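# Hang a picture frame level on a screw

## Task

Get the picture frame hanging level from the screw with nothing else holding it. Its hanging point must rest on the screw's shank, not its head, at the frame's balance point. The display board is free-standing and must still be upright on its own when you finish.

## Robot and tools

ROBOT AND FRAME. Two arms, left_arm and right_arm, each end in a two-finger gripper. Every position and orientation lives in one scene frame: the origin is at table-top height, halfway between the arms' nominal bases; +x points out over the table, +y toward left_arm, +z up. Arm names do not match image sides. Real bases sit slightly off nominal; a BASES line, if shown, gives the calibrated spot. Reported hand positions and orientations can be a few centimetres off, more at long reach. A gripper's fingers point along its own +z axis and close along its y axis. end_effector_position is the point between the finger pads, about 5 mm short of the fingertips.

ROW FORMAT (used by execute_actions and move). One flat list of 16 numbers covering both arms, even if only one moves: left_arm x, y, z, qw, qx, qy, qz, opening, then right_arm the same eight. x, y, z are an absolute target for end_effector_position in metres in the scene frame; the quaternion is an absolute target orientation, w first. To hold an orientation steady, repeat the same quaternion every time rather than copying a drifted reading. Opening runs from -1 (closed) to +1 (fully open, 0.070 m); a full close takes at least about 1 s.

execute_actions. Argument actions is a list with zero or one item. Empty list: just report the state (with pictures). An action {"rows": [...], "steps": n} plays 1 to 15 rows, one per control step of 1/30 s, with n at most 15 (default 15) and at least 5; the final row repeats if steps exceed rows. The call is rejected if any target lies over 0.6 m from that arm's last reported position along any gripper axis. A wait {"steps": n}, n up to 300, ends n steps after the previous result, your thinking time included. The result is captured 5 steps before the action finishes; those steps play out afterward. Optional cameras: list of names, ["all"] or []; here pictures only come with an empty action list or when requested.

move. target is one row or a list of up to 15 rows (absolute poses, no 0.6 m limit). Each gripper travels a straight line; all arms finish together, taking 0.5 s at least and being cut off at 10 s. speed: m/s, 0.002 to 0.5, default 0.25 (rotation capped at twice that in rad/s), one value or one per target. blend: corner rounding in metres for lists, default 0. blocking=false returns about 0.5 s after starting. Paths ignore obstacles and the other arm; grippers lag and overshoot more at speed and with a near-straight arm. Faster moves and targets set deeper past a contact press harder. Openings in the first row are sent at the start; later rows' openings are applied after all arms come to rest there. The result adds a move: line: done, off_target, moving, held or fault, plus limits=paced (pose clipped) or limits=held (steps withheld). Arms not named in the ending reached their pose within 3 mm and 2 degrees; this says nothing about contact.



CONTROLLER. Each step the commanded pose is clipped to within 70 mm and 16 degrees of the measured one, then solved by damped inverse kinematics, favouring position. A far target may need several actions. Hand target in results is what the controller currently drives toward. To keep an arm still, resend its last reported pose and intended opening. Avoid paths that pass near an arm's own base or put the wrist near the waist axis; they can flip the shoulder posture.

GRIPPING. grip_measured uses the same -1..1 scale; the last Joint positions number is the opening in metres. To hold firmly, command about 0.05 below the reading at first touch; less margin means a gentler grip. Items under about 2 mm thick get proportionally weaker grip. Pads give about 20 N each.

RISKS. Contact torque at a joint's limit (waist, shoulder, elbow 21.6 N m; forearm roll, wrist pitch, wrist roll 7.52 N m; the wrist motors manage only about 4 N m) stops that arm for 10 s. Motors heat when holding loads, stretching out or pushing at unreachable poses: MOTOR HOT appears at 65 °C, and at 80 °C the arm drops and lets go for 30 s or more. The clearance check withholds commands that bring the arms too close (fingers excepted) but can miss; collisions between arms can fail the task. Anything leaving the table fails it. Avoid drops, releasing moving parts, slams and hard pushes; occasional external tugs on held parts may occur. Don't tip the loose display board.

READINGS. Joint order: waist, shoulder, elbow, forearm roll, wrist pitch, wrist roll, gripper. Ranges (rad): waist ±2.618, shoulder 0 to 3.14, elbow -2.967 to 0 (straight at -2.831), forearm roll ±1.745, wrist pitch ±1.22, wrist roll ±2.094. Torque numbers include gravity, carry offsets and noise; positive means toward larger joint values.

CAMERAS. cam_head_left and cam_head_right are fixed overhead views; cam_left_wrist and cam_right_wrist ride on the hands and may lag during motion. All are 896x504. OpenCV-style calibrations (K, distortion, T_world_to_cam) are supplied but may be off by a couple of degrees and millimetres.

Each tool is called after "Emit:" as name(argument=value, ...), one argument or row to a line, values as JSON.

## Session

Emit:
execute_actions(
  actions=[],
  cameras=["all"],
)

Scene clock: 0.00 s of 4500.00 s.
left_arm: end_effector_position=(+0.3510, +0.5999, +0.2155) grip_measured=+0.59 end_effector_quat_wxyz=(+0.247, -0.380, +0.744, +0.491) | right_arm: end_effector_position=(+0.3748, -0.3621, +0.2306) grip_measured=+0.98 end_effector_quat_wxyz=(+0.266, -0.127, +0.954, +0.046)
Joint positions: left_arm=[0.435 2.012 -1.399 1.391 1.016 -1.325 0.056] | right_arm=[-0.326 1.505 -1.187 0.405 0.93 -0.792 0.069]
Joint torques (N m): no reading
Motor temperatures (°C): left_arm=[31 31 32 33 36 30] | right_arm=[30 30 33 35 39 32]
Hand target: left_arm +0.3510, +0.5999, +0.2155; +0.247, -0.380, +0.744, +0.491 | right_arm +0.3748, -0.3621, +0.2306; +0.266, -0.127, +0.954, +0.046

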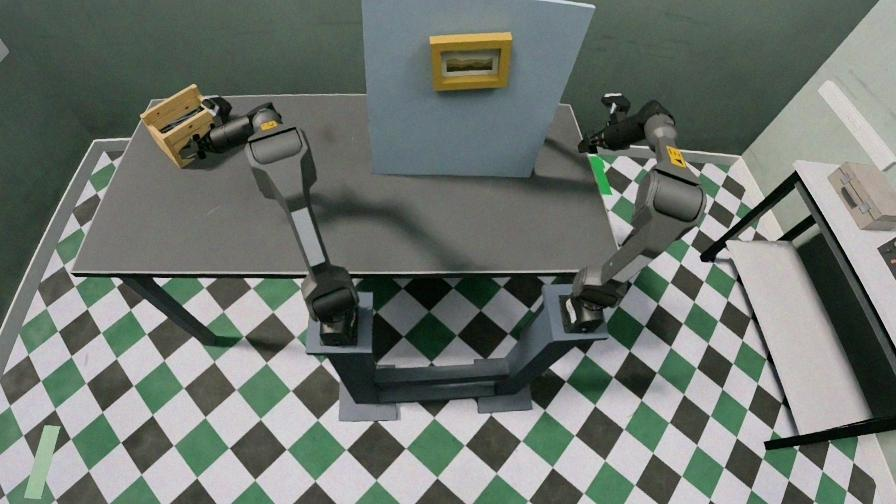

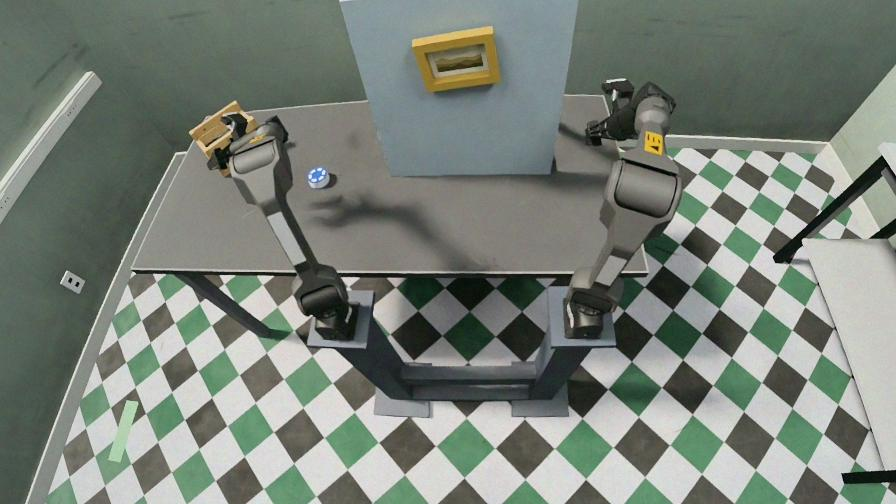

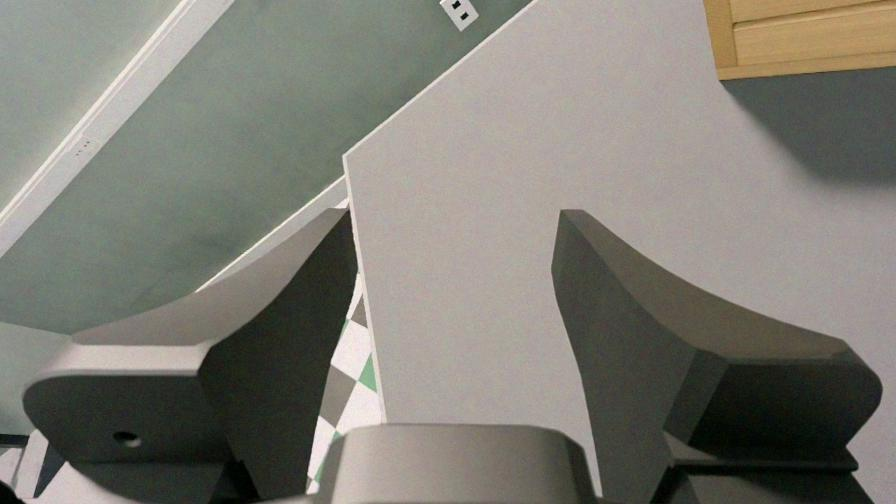

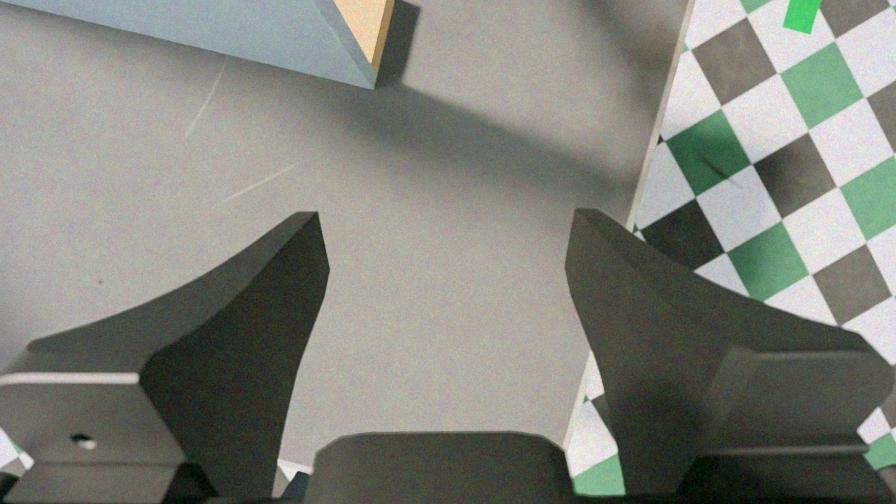

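Emit:
zoom_image(
  camera="cam_head_left",
  region=[350, 0, 600, 190],
)

Emit:
zoom_image(
  camera="cam_head_right",
  region=[340, 0, 590, 190],
)

Scaled by 2.016 from the camera's 896x504 image, which has a finer 1280x720 frame.

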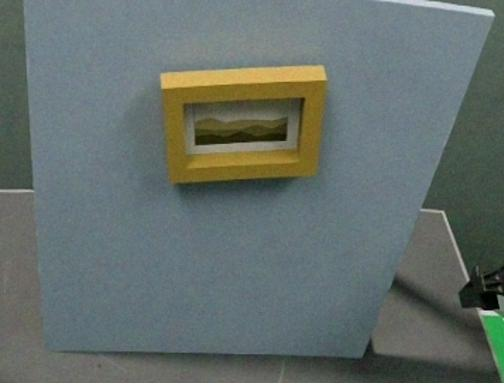

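Scaled by 2.016 from the camera's 896x504 image, which has a finer 1280x720 frame.

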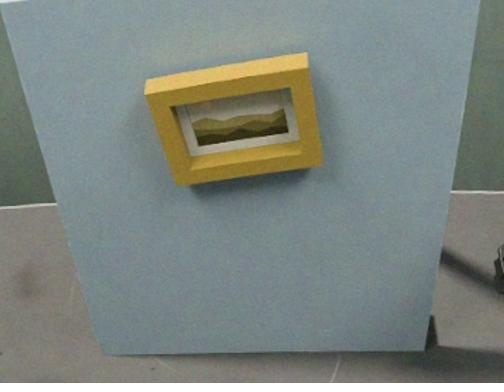

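Emit:
zoom_image(
  camera="cam_head_left",
  region=[420, 20, 525, 105],
)

Emit:
zoom_image(
  camera="cam_head_right",
  region=[405, 15, 510, 100],
)

Emit:
zoom_image(
  camera="cam_head_left",
  region=[130, 70, 300, 180],
)

Emit:
zoom_image(
  camera="cam_right_wrist",
  region=[200, 0, 704, 252],
)

Scaled by 4.800 from the camera's 896x504 image, which has a finer 1280x720 frame.

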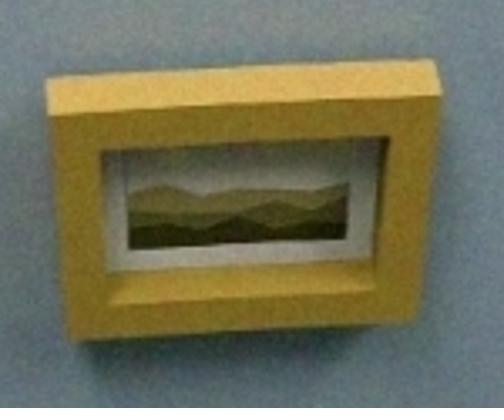

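Scaled by 4.800 from the camera's 896x504 image, which has a finer 1280x720 frame.

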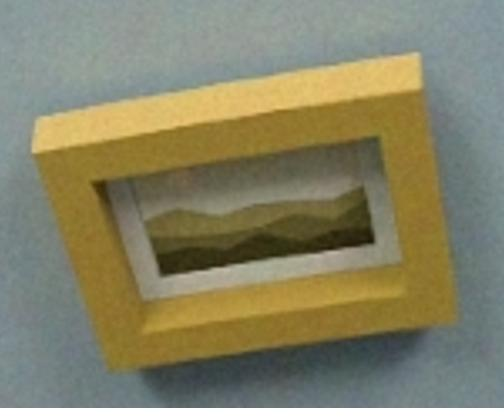

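Scaled by 2.965 from the camera's 896x504 image, which has a finer 1280x720 frame.

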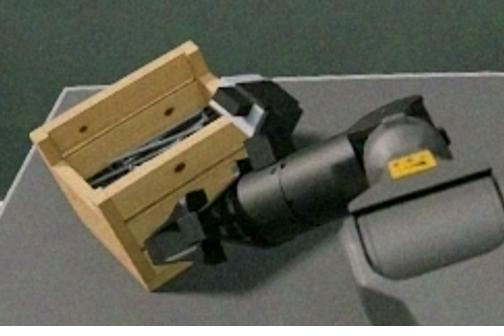

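Scaled by 1.000.

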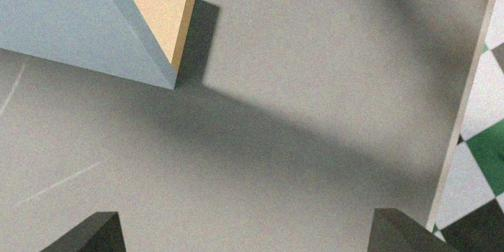

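Emit:
move(
  target=[0.385, 0.13, 0.415, 0.5792, 0.5792, 0.4057, 0.4057, -1, 0.3748, -0.3621, 0.2306, 0.266, -0.127, 0.954, 0.046, 0.98],
  speed=0.45,
)

Scene clock: 21.23 s of 4500.00 s.
left_arm: end_effector_position=(+0.3849, +0.1303, +0.4153) grip_measured=-1.00 end_effector_quat_wxyz=(+0.579, +0.579, +0.406, +0.406) | right_arm: end_effector_position=(+0.3747, -0.3620, +0.2306) grip_measured=+0.98 end_effector_quat_wxyz=(+0.266, -0.127, +0.954, +0.046)
Joint positions: left_arm=[-0.17 1.172 -0.871 0.69 -0.275 0.9 0] | right_arm=[-0.326 1.505 -1.187 0.405 0.931 -0.792 0.069]
Joint torques (N m): left_arm=[-0.75 -2.97 -3.02 -0.13 -1.1 -0.25] | right_arm=[-0.5 -4.21 -4.58 0.4 -0.23 0.26]
Motor temperatures (°C): left_arm=[31 32 33 33 36 30] | right_arm=[30 31 34 35 39 32]
Hand target: left_arm +0.3850, +0.1300, +0.4150; +0.579, +0.579, +0.406, +0.406 | right_arm +0.3748, -0.3621, +0.2306; +0.266, -0.127, +0.954, +0.046
Off the commanded pose: left_arm 0.000 m, 0 deg | right_arm 0.000 m, 0 deg.
Kept back: nothing.
move: done; limits=paced
camera_calibration:
cam_left_wrist: T_world_to_cam=[[0.0265038, 0.0027179, -0.999645, 0.408159], [-0.243773, 0.969825, -0.00382637, -0.0303135], [0.96947, 0.243788, 0.0263666, -0.294156], [0, 0, 0, 1]] pos_world=[0.266968, 0.100001, 0.415654]
cam_right_wrist: T_world_to_cam=[[0.230233, -0.972633, -0.031258, -0.430519], [-0.966328, -0.232297, 0.110674, 0.246145], [-0.114907, 0.00472465, -0.993365, 0.392144], [0, 0, 0, 1]] pos_world=[0.382036, -0.363412, 0.348843]

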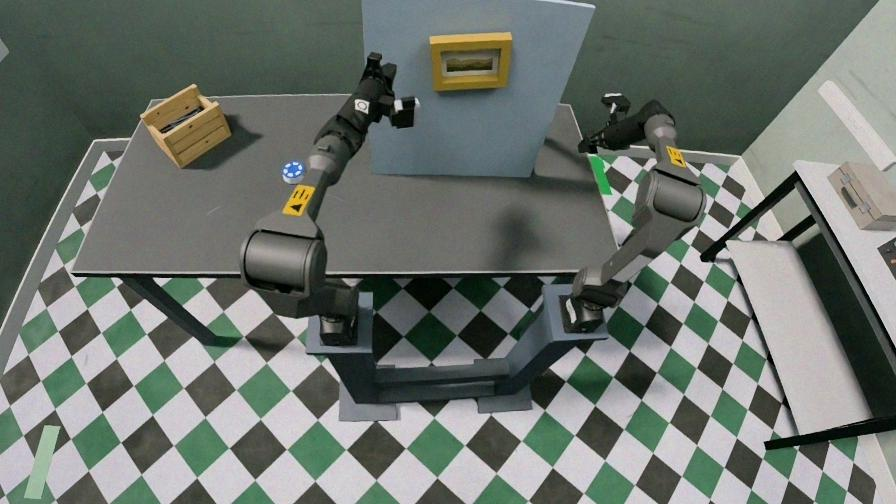

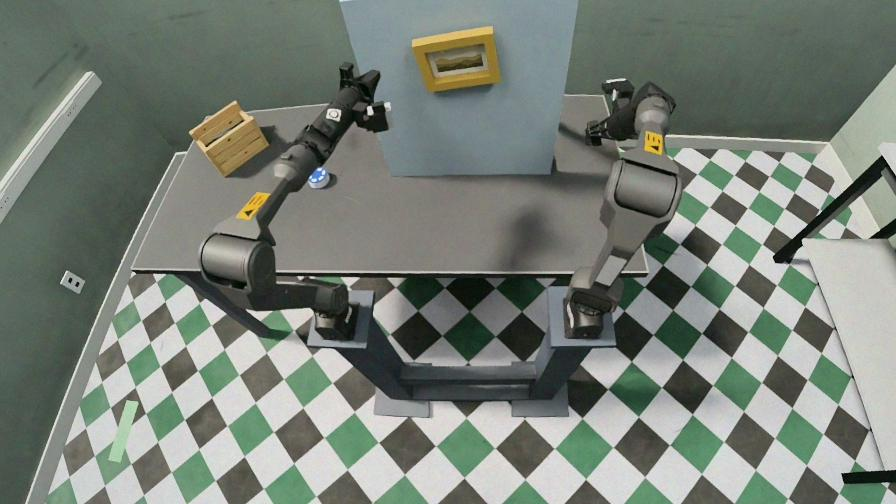

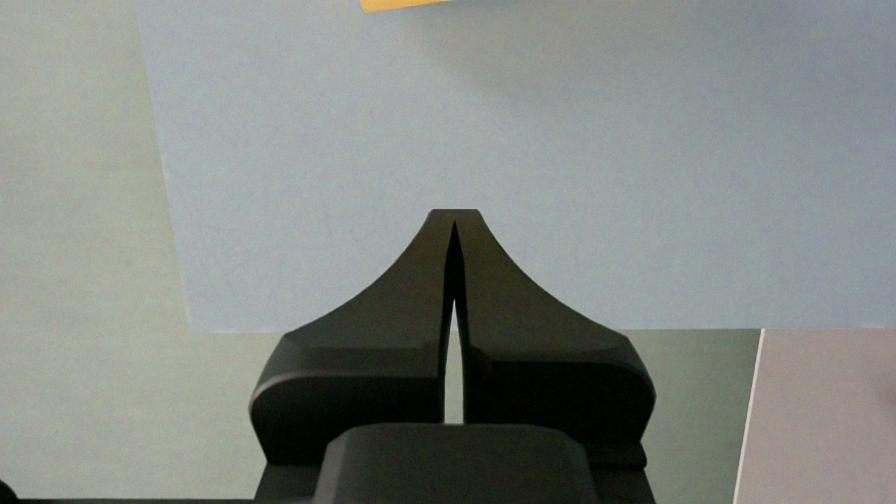

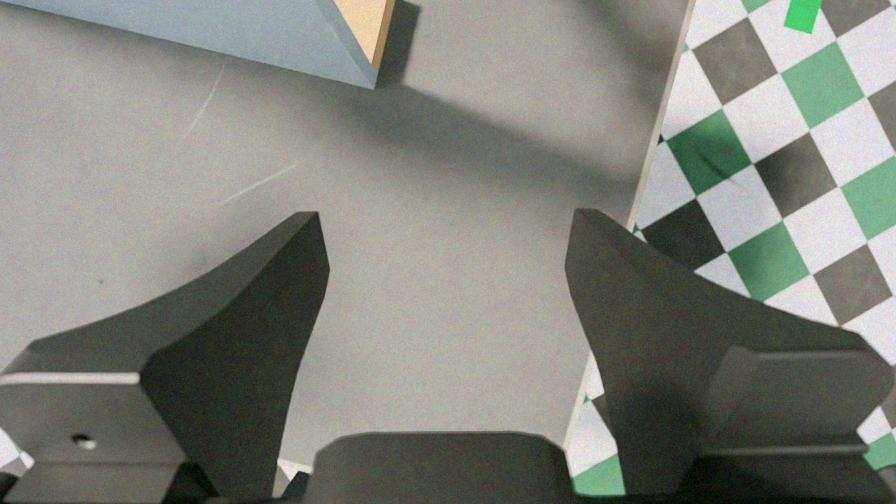

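Emit:
move(
  target=[0.44, 0.078, 0.427, 0.5792, 0.5792, 0.4057, 0.4057, -1, 0.3748, -0.3621, 0.2306, 0.266, -0.127, 0.954, 0.046, 0.98],
  speed=0.2,
)

Emit:
zoom_image(
  camera="cam_head_left",
  region=[390, 10, 530, 110],
)

Emit:
zoom_image(
  camera="cam_head_right",
  region=[370, 10, 510, 110],
)

Scene clock: 23.93 s of 4500.00 s.
left_arm: end_effector_position=(+0.4402, +0.0782, +0.4267) grip_measured=-1.00 end_effector_quat_wxyz=(+0.579, +0.580, +0.406, +0.405) | right_arm: end_effector_position=(+0.3747, -0.3620, +0.2306) grip_measured=+0.98 end_effector_quat_wxyz=(+0.266, -0.127, +0.954, +0.046)
Joint positions: left_arm=[-0.341 1.41 -1.118 0.016 -0.204 1.555 0] | right_arm=[-0.326 1.505 -1.187 0.405 0.931 -0.792 0.069]
Joint torques (N m): left_arm=[-0.5 -5.68 -2.87 0.08 -1.55 -0.25] | right_arm=[-0.38 -4.22 -4.54 0.39 -0.25 0.24]
Motor temperatures (°C): left_arm=[31 32 33 33 36 30] | right_arm=[30 31 34 35 39 32]
Hand target: left_arm +0.4400, +0.0780, +0.4270; +0.579, +0.579, +0.406, +0.405 | right_arm +0.3748, -0.3621, +0.2306; +0.266, -0.127, +0.954, +0.046
Off the commanded pose: left_arm 0.000 m, 0 deg | right_arm 0.000 m, 0 deg.
Kept back: nothing.
move: done
camera_calibration:
cam_left_wrist: T_world_to_cam=[[0.0248667, 0.00321313, -0.999686, 0.418951], [-0.242736, 0.970088, -0.00291995, 0.0328184], [0.969774, 0.242732, 0.0249029, -0.334818], [0, 0, 0, 1]] pos_world=[0.322246, 0.0480882, 0.427253]
cam_right_wrist: T_world_to_cam=[[0.230233, -0.972633, -0.031258, -0.430519], [-0.966328, -0.232297, 0.110674, 0.246145], [-0.114907, 0.00472465, -0.993365, 0.392144], [0, 0, 0, 1]] pos_world=[0.382036, -0.363412, 0.348843]

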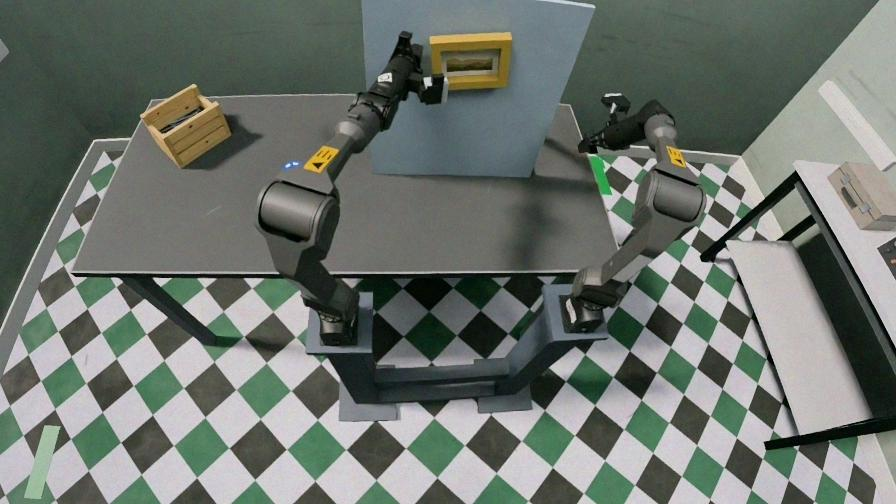

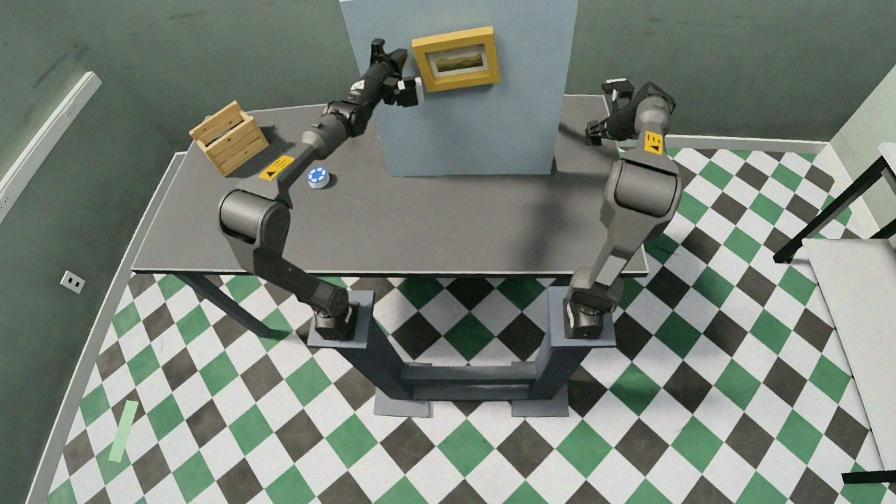

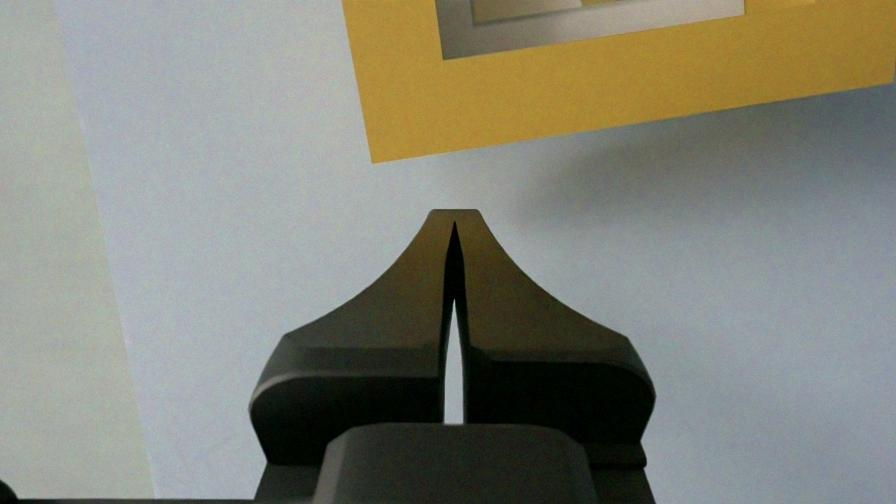

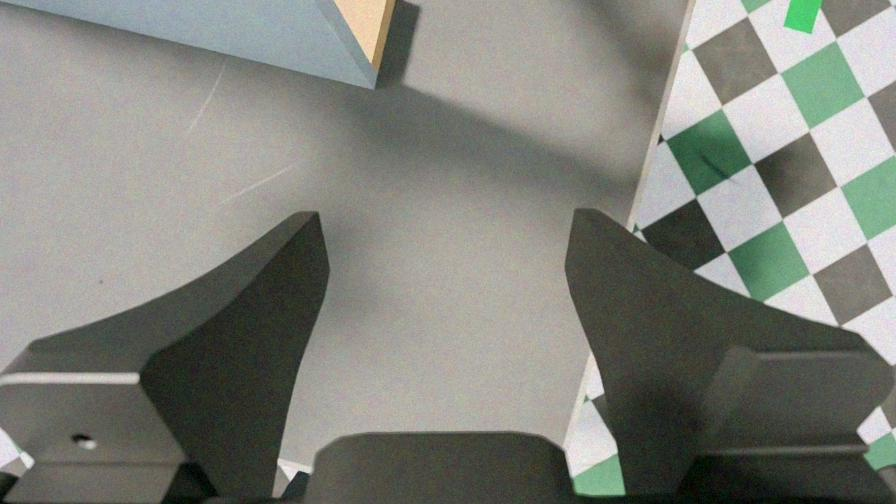

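Scaled by 3.600 from the camera's 896x504 image, which has a finer 1280x720 frame.

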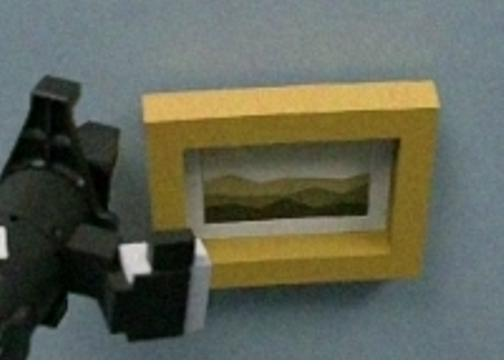

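Scaled by 3.600 from the camera's 896x504 image, which has a finer 1280x720 frame.

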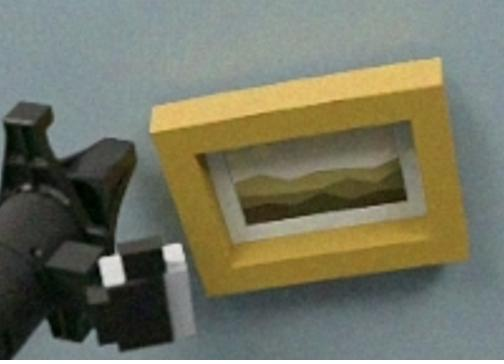

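Emit:
move(
  target=[
    [0.457, 0.073, 0.440, 0.5792, 0.5792, 0.4057, 0.4057, -1, 0.3748, -0.3621, 0.2306, 0.266, -0.127, 0.954, 0.046, 0.98],
    [0.457, 0.0585, 0.440, 0.5792, 0.5792, 0.4057, 0.4057, -1, 0.3748, -0.3621, 0.2306, 0.266, -0.127, 0.954, 0.046, 0.98],
  ],
  speed=[0.1, 0.03],
)

Emit:
zoom_image(
  camera="cam_head_left",
  region=[390, 10, 530, 110],
)

Emit:
zoom_image(
  camera="cam_head_right",
  region=[370, 10, 510, 110],
)

Scene clock: 26.53 s of 4500.00 s.
left_arm: end_effector_position=(+0.4571, +0.0583, +0.4398) grip_measured=-1.00 end_effector_quat_wxyz=(+0.579, +0.579, +0.405, +0.406) | right_arm: end_effector_position=(+0.3747, -0.3620, +0.2306) grip_measured=+0.98 end_effector_quat_wxyz=(+0.266, -0.127, +0.954, +0.046)
Joint positions: left_arm=[-0.389 1.486 -1.246 -0.29 -0.159 1.858 0] | right_arm=[-0.326 1.505 -1.187 0.405 0.931 -0.792 0.069]
Joint torques (N m): left_arm=[-1.69 -4.97 -4.37 0.06 -1.26 -0.2] | right_arm=[-0.38 -4.29 -4.54 0.37 -0.26 0.23]
Motor temperatures (°C): left_arm=[31 32 33 33 37 30] | right_arm=[30 31 34 35 39 32]
Hand target: left_arm +0.4570, +0.0585, +0.4400; +0.579, +0.579, +0.406, +0.406 | right_arm +0.3748, -0.3621, +0.2306; +0.266, -0.127, +0.954, +0.046
Off the commanded pose: left_arm 0.000 m, 0 deg | right_arm 0.000 m, 0 deg.
Kept back: nothing.
move: done
camera_calibration:
cam_left_wrist: T_world_to_cam=[[0.0257049, 0.00308528, -0.999665, 0.431256], [-0.242539, 0.970136, -0.00324239, 0.0562924], [0.969801, 0.242541, 0.0256855, -0.346972], [0, 0, 0, 1]] pos_world=[0.339061, 0.0282132, 0.440206]
cam_right_wrist: T_world_to_cam=[[0.230233, -0.972633, -0.031258, -0.430519], [-0.966328, -0.232297, 0.110674, 0.246145], [-0.114907, 0.00472465, -0.993365, 0.392144], [0, 0, 0, 1]] pos_world=[0.382036, -0.363412, 0.348843]

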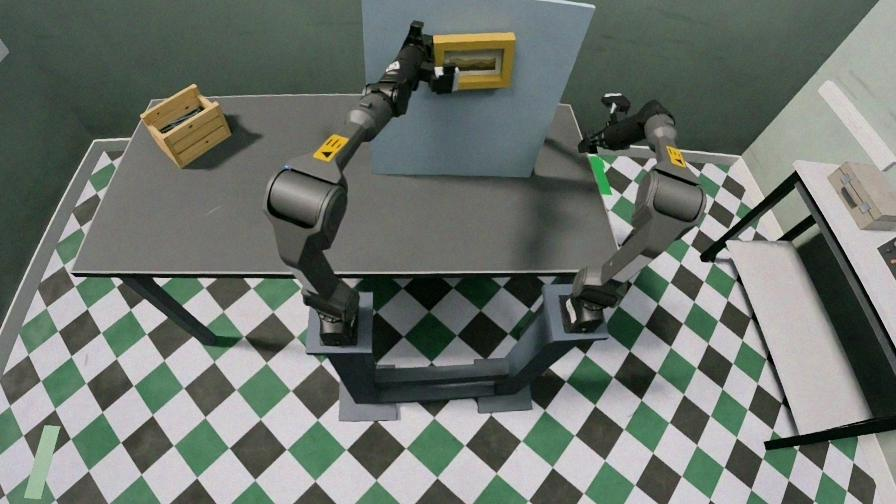

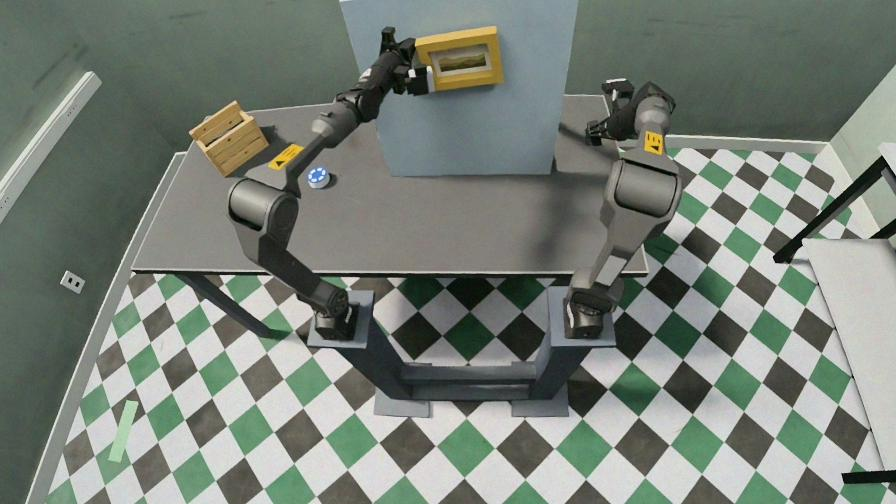

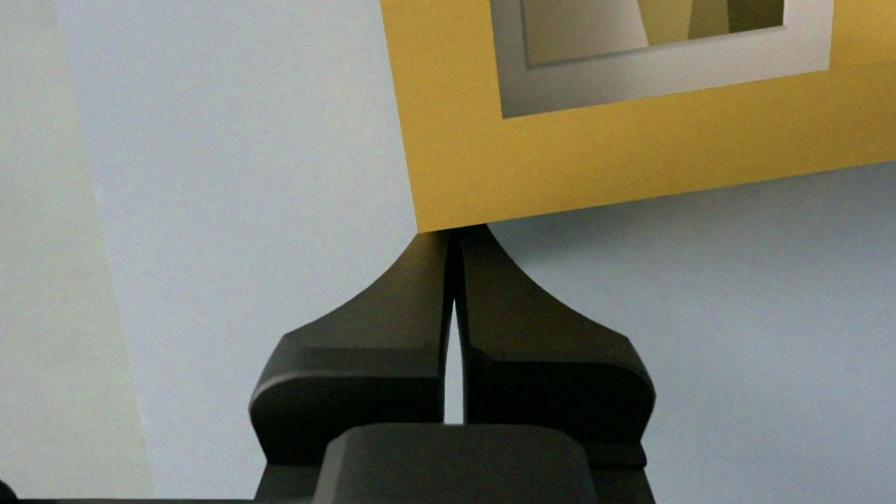

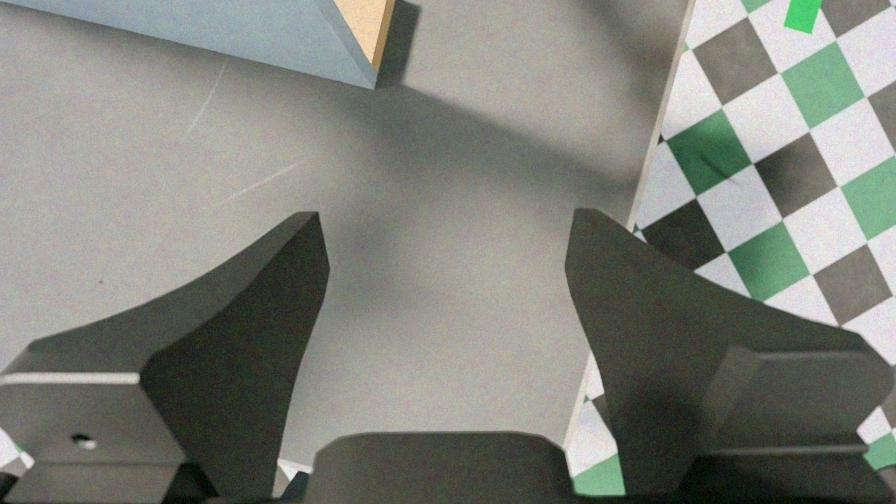

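Scaled by 3.600 from the camera's 896x504 image, which has a finer 1280x720 frame.

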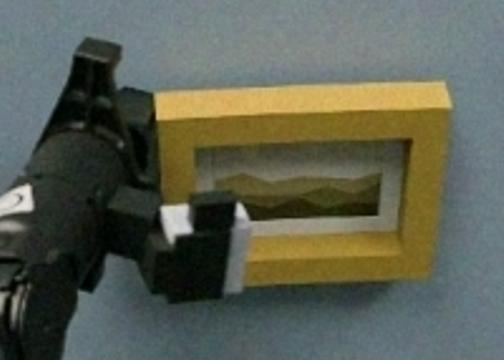

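Scaled by 3.600 from the camera's 896x504 image, which has a finer 1280x720 frame.

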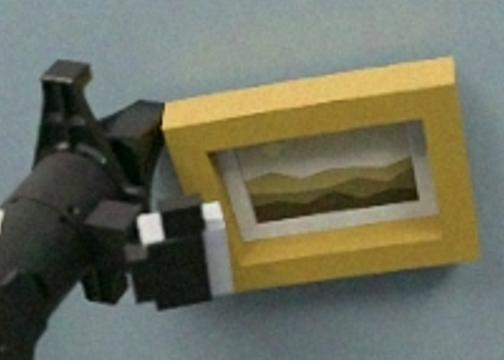

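Emit:
move(
  target=[0.457, 0.068, 0.440, 0.5792, 0.5792, 0.4057, 0.4057, -1, 0.3748, -0.3621, 0.2306, 0.266, -0.127, 0.954, 0.046, 0.98],
  speed=0.05,
)

Emit:
zoom_image(
  camera="cam_head_left",
  region=[390, 10, 530, 110],
)

Emit:
zoom_image(
  camera="cam_head_right",
  region=[370, 10, 510, 110],
)

Scene clock: 27.63 s of 4500.00 s.
left_arm: end_effector_position=(+0.4572, +0.0678, +0.4395) grip_measured=-1.00 end_effector_quat_wxyz=(+0.579, +0.580, +0.406, +0.405) | right_arm: end_effector_position=(+0.3747, -0.3620, +0.2306) grip_measured=+0.98 end_effector_quat_wxyz=(+0.266, -0.127, +0.954, +0.046)
Joint positions: left_arm=[-0.357 1.474 -1.234 -0.086 -0.153 1.656 0] | right_arm=[-0.326 1.505 -1.187 0.405 0.931 -0.792 0.069]
Joint torques (N m): left_arm=[0.54 -6.7 -2.97 -0.2 -1.3 -0.07] | right_arm=[-0.36 -4.32 -4.51 0.37 -0.27 0.22]
Motor temperatures (°C): left_arm=[31 32 33 33 37 30] | right_arm=[30 31 34 35 39 32]
Hand target: left_arm +0.4570, +0.0680, +0.4400; +0.579, +0.579, +0.406, +0.406 | right_arm +0.3748, -0.3621, +0.2306; +0.266, -0.127, +0.954, +0.046
Off the commanded pose: left_arm 0.001 m, 0 deg | right_arm 0.000 m, 0 deg.
Kept back: nothing.
move: done
camera_calibration:
cam_left_wrist: T_world_to_cam=[[0.0246769, 0.00316994, -0.99969, 0.431404], [-0.243192, 0.969974, -0.00292735, 0.047351], [0.969664, 0.243189, 0.0247068, -0.348996], [0, 0, 0, 1]] pos_world=[0.339279, 0.0375751, 0.440032]
cam_right_wrist: T_world_to_cam=[[0.230233, -0.972633, -0.031258, -0.430519], [-0.966328, -0.232297, 0.110674, 0.246145], [-0.114907, 0.00472465, -0.993365, 0.392144], [0, 0, 0, 1]] pos_world=[0.382036, -0.363412, 0.348843]

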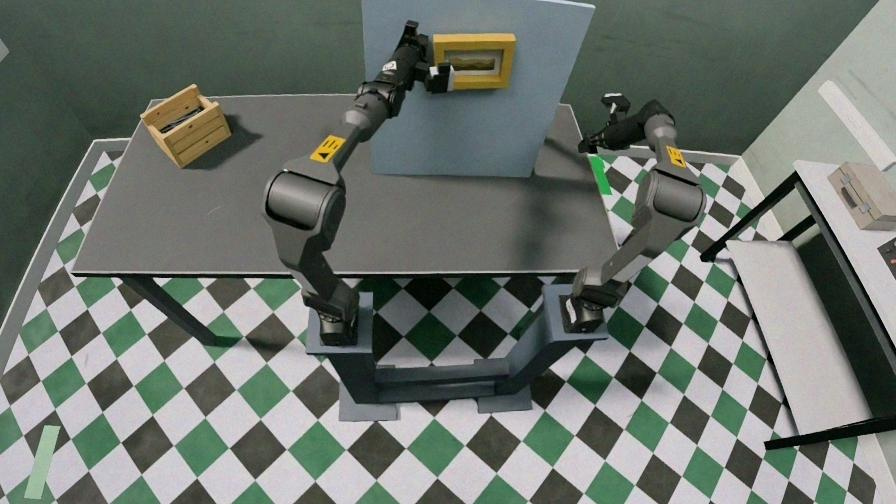

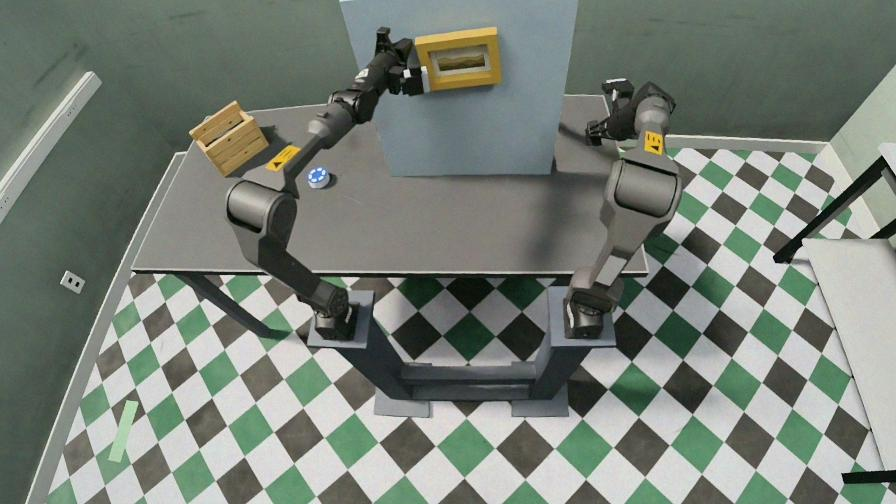

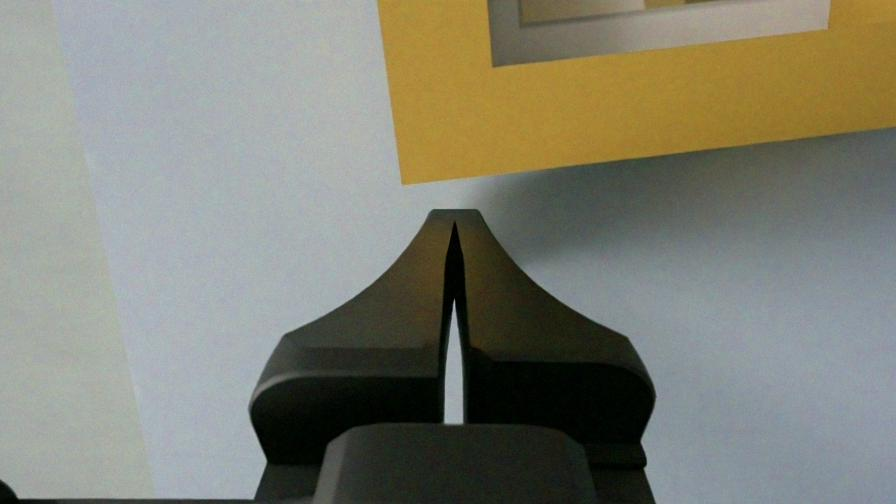

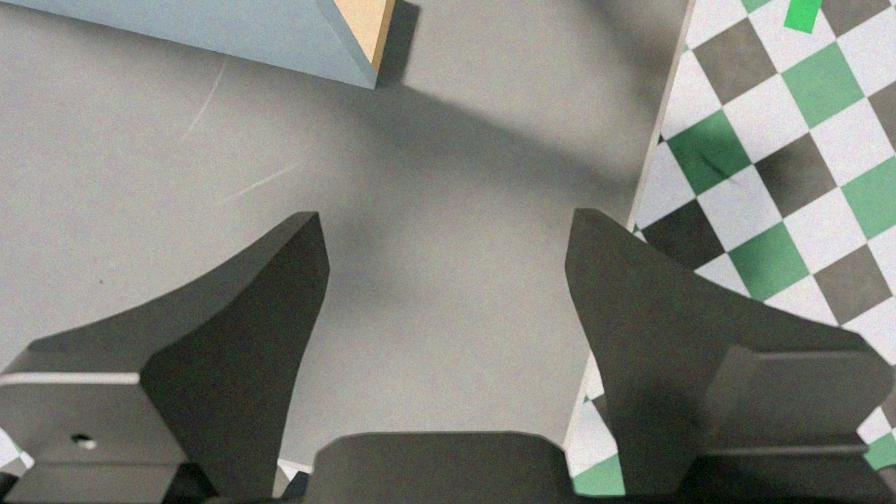

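Scaled by 3.600 from the camera's 896x504 image, which has a finer 1280x720 frame.

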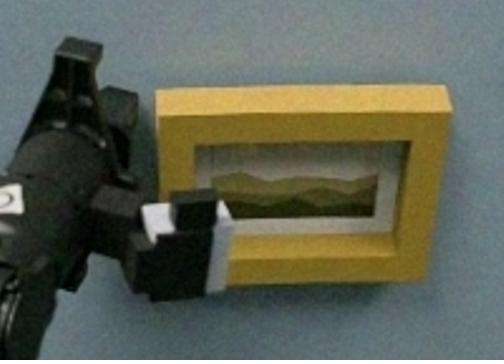

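Scaled by 3.600 from the camera's 896x504 image, which has a finer 1280x720 frame.

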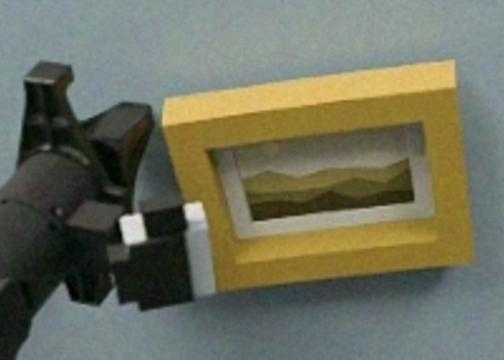

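Emit:
move(
  target=[
    [0.457, 0.063, 0.436, 0.5792, 0.5792, 0.4057, 0.4057, -1, 0.3748, -0.3621, 0.2306, 0.266, -0.127, 0.954, 0.046, 0.98],
    [0.457, 0.0563, 0.436, 0.5792, 0.5792, 0.4057, 0.4057, -1, 0.3748, -0.3621, 0.2306, 0.266, -0.127, 0.954, 0.046, 0.98],
    [0.457, 0.0563, 0.447, 0.5792, 0.5792, 0.4057, 0.4057, -1, 0.3748, -0.3621, 0.2306, 0.266, -0.127, 0.954, 0.046, 0.98],
    [0.457, 0.069, 0.447, 0.5792, 0.5792, 0.4057, 0.4057, -1, 0.3748, -0.3621, 0.2306, 0.266, -0.127, 0.954, 0.046, 0.98],
  ],
  speed=[0.05, 0.03, 0.03, 0.05],
)

Emit:
zoom_image(
  camera="cam_head_left",
  region=[390, 10, 530, 110],
)

Emit:
zoom_image(
  camera="cam_head_right",
  region=[370, 10, 510, 110],
)

Scene clock: 32.07 s of 4500.00 s.
left_arm: end_effector_position=(+0.4571, +0.0685, +0.4469) grip_measured=-1.00 end_effector_quat_wxyz=(+0.578, +0.579, +0.407, +0.407) | right_arm: end_effector_position=(+0.3747, -0.3620, +0.2306) grip_measured=+0.98 end_effector_quat_wxyz=(+0.266, -0.127, +0.954, +0.046)
Joint positions: left_arm=[-0.358 1.471 -1.261 -0.156 -0.123 1.726 0] | right_arm=[-0.326 1.505 -1.187 0.405 0.931 -0.792 0.069]
Joint torques (N m): left_arm=[0.32 -6.67 -2.84 -0.12 -1.47 -0.11] | right_arm=[-0.33 -4.38 -4.5 0.34 -0.32 0.19]
Motor temperatures (°C): left_arm=[31 32 33 33 37 30] | right_arm=[30 31 34 35 39 32]
Hand target: left_arm +0.4570, +0.0689, +0.4470; +0.578, +0.579, +0.407, +0.407 | right_arm +0.3748, -0.3621, +0.2306; +0.266, -0.127, +0.954, +0.046
Off the commanded pose: left_arm 0.001 m, 0 deg | right_arm 0.000 m, 0 deg.
Kept back: nothing.
move: done
camera_calibration:
cam_left_wrist: T_world_to_cam=[[0.0240174, 0.0030147, -0.999707, 0.439119], [-0.247642, 0.968847, -0.00302783, 0.0487921], [0.968554, 0.247643, 0.0240158, -0.348675], [0, 0, 0, 1]] pos_world=[0.339247, 0.0377508, 0.447512]
cam_right_wrist: T_world_to_cam=[[0.230233, -0.972633, -0.031258, -0.430519], [-0.966328, -0.232297, 0.110674, 0.246145], [-0.114907, 0.00472465, -0.993365, 0.392144], [0, 0, 0, 1]] pos_world=[0.382036, -0.363412, 0.348843]

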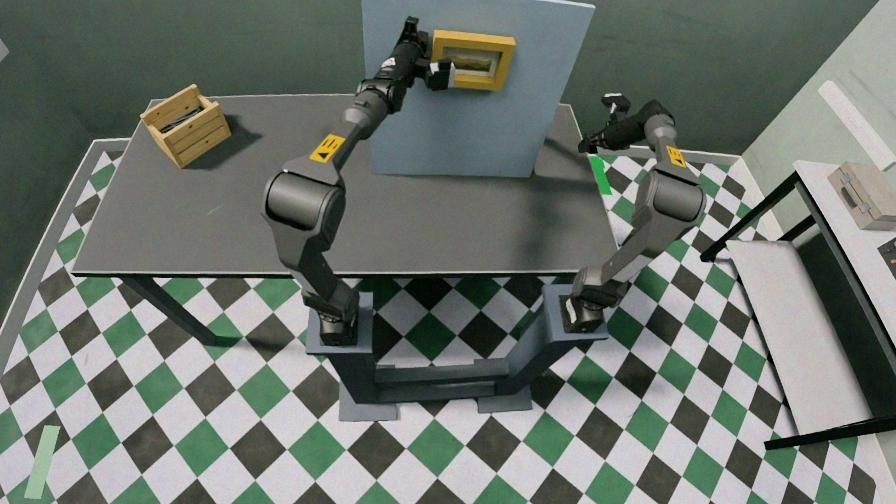

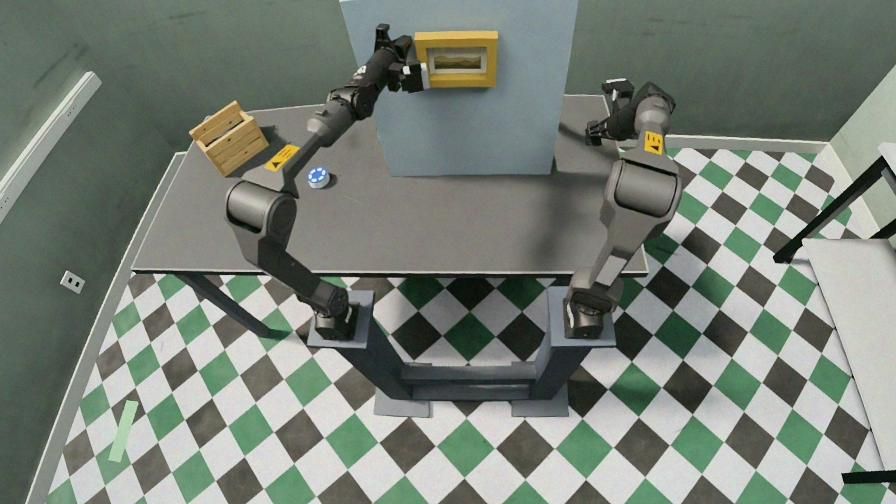

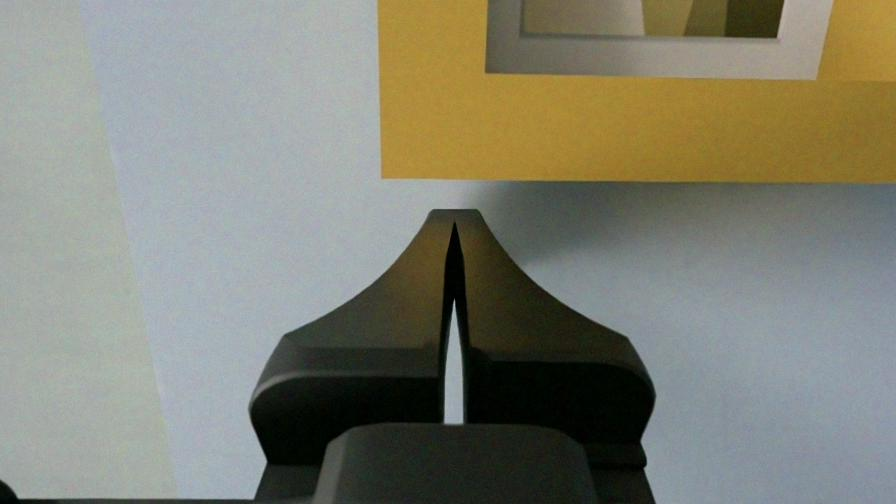

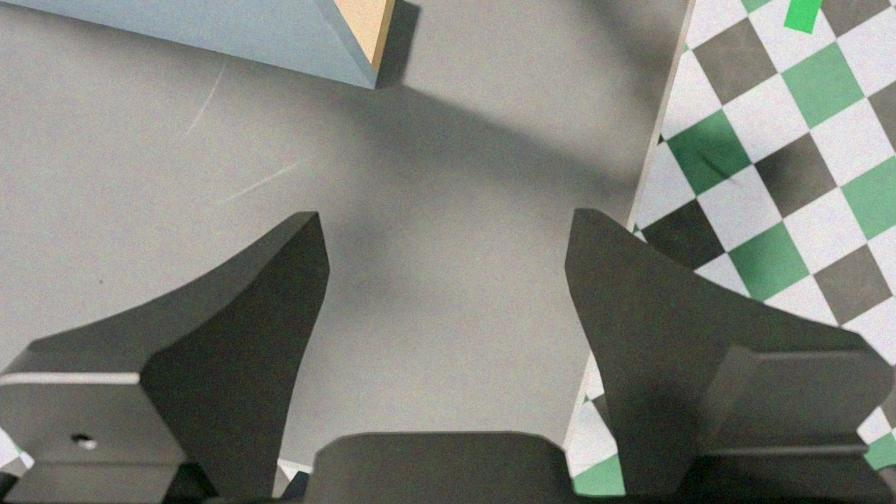

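Scaled by 3.600 from the camera's 896x504 image, which has a finer 1280x720 frame.

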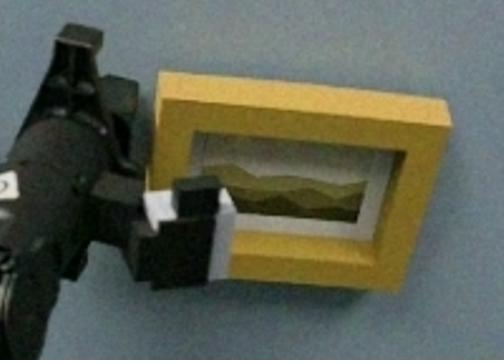

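Scaled by 3.600 from the camera's 896x504 image, which has a finer 1280x720 frame.

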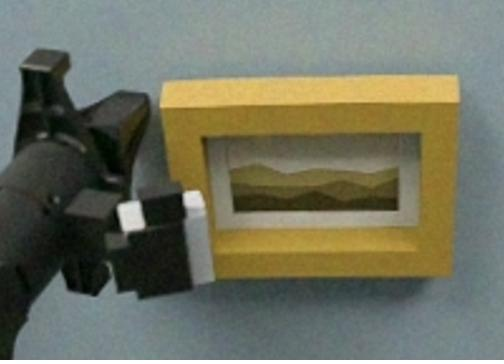

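Emit:
zoom_image(
  camera="cam_left_wrist",
  region=[370, 0, 874, 252],
)

Emit:
zoom_image(
  camera="cam_left_wrist",
  region=[60, 0, 260, 504],
)

Emit:
zoom_image(
  camera="cam_head_left",
  region=[350, 0, 600, 190],
)

Emit:
zoom_image(
  camera="cam_head_right",
  region=[336, 0, 586, 190],
)

Scaled by 1.000.

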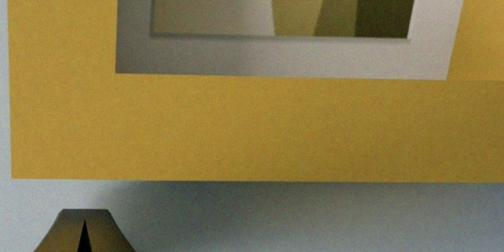

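Scaled by 1.000.

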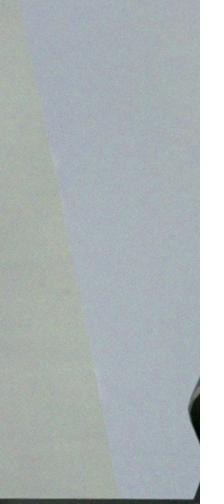

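Scaled by 2.016 from the camera's 896x504 image, which has a finer 1280x720 frame.

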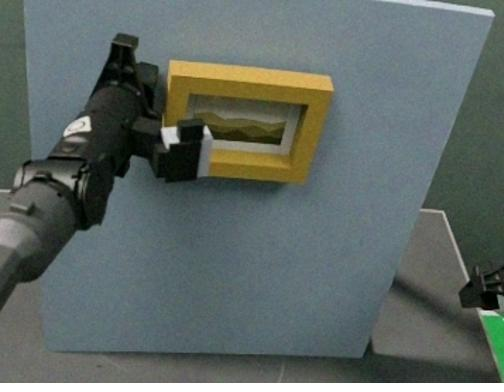

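Scaled by 2.016 from the camera's 896x504 image, which has a finer 1280x720 frame.

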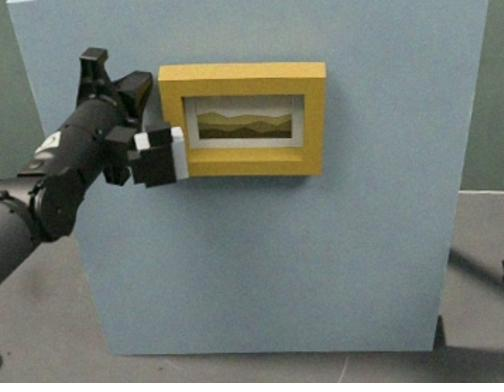

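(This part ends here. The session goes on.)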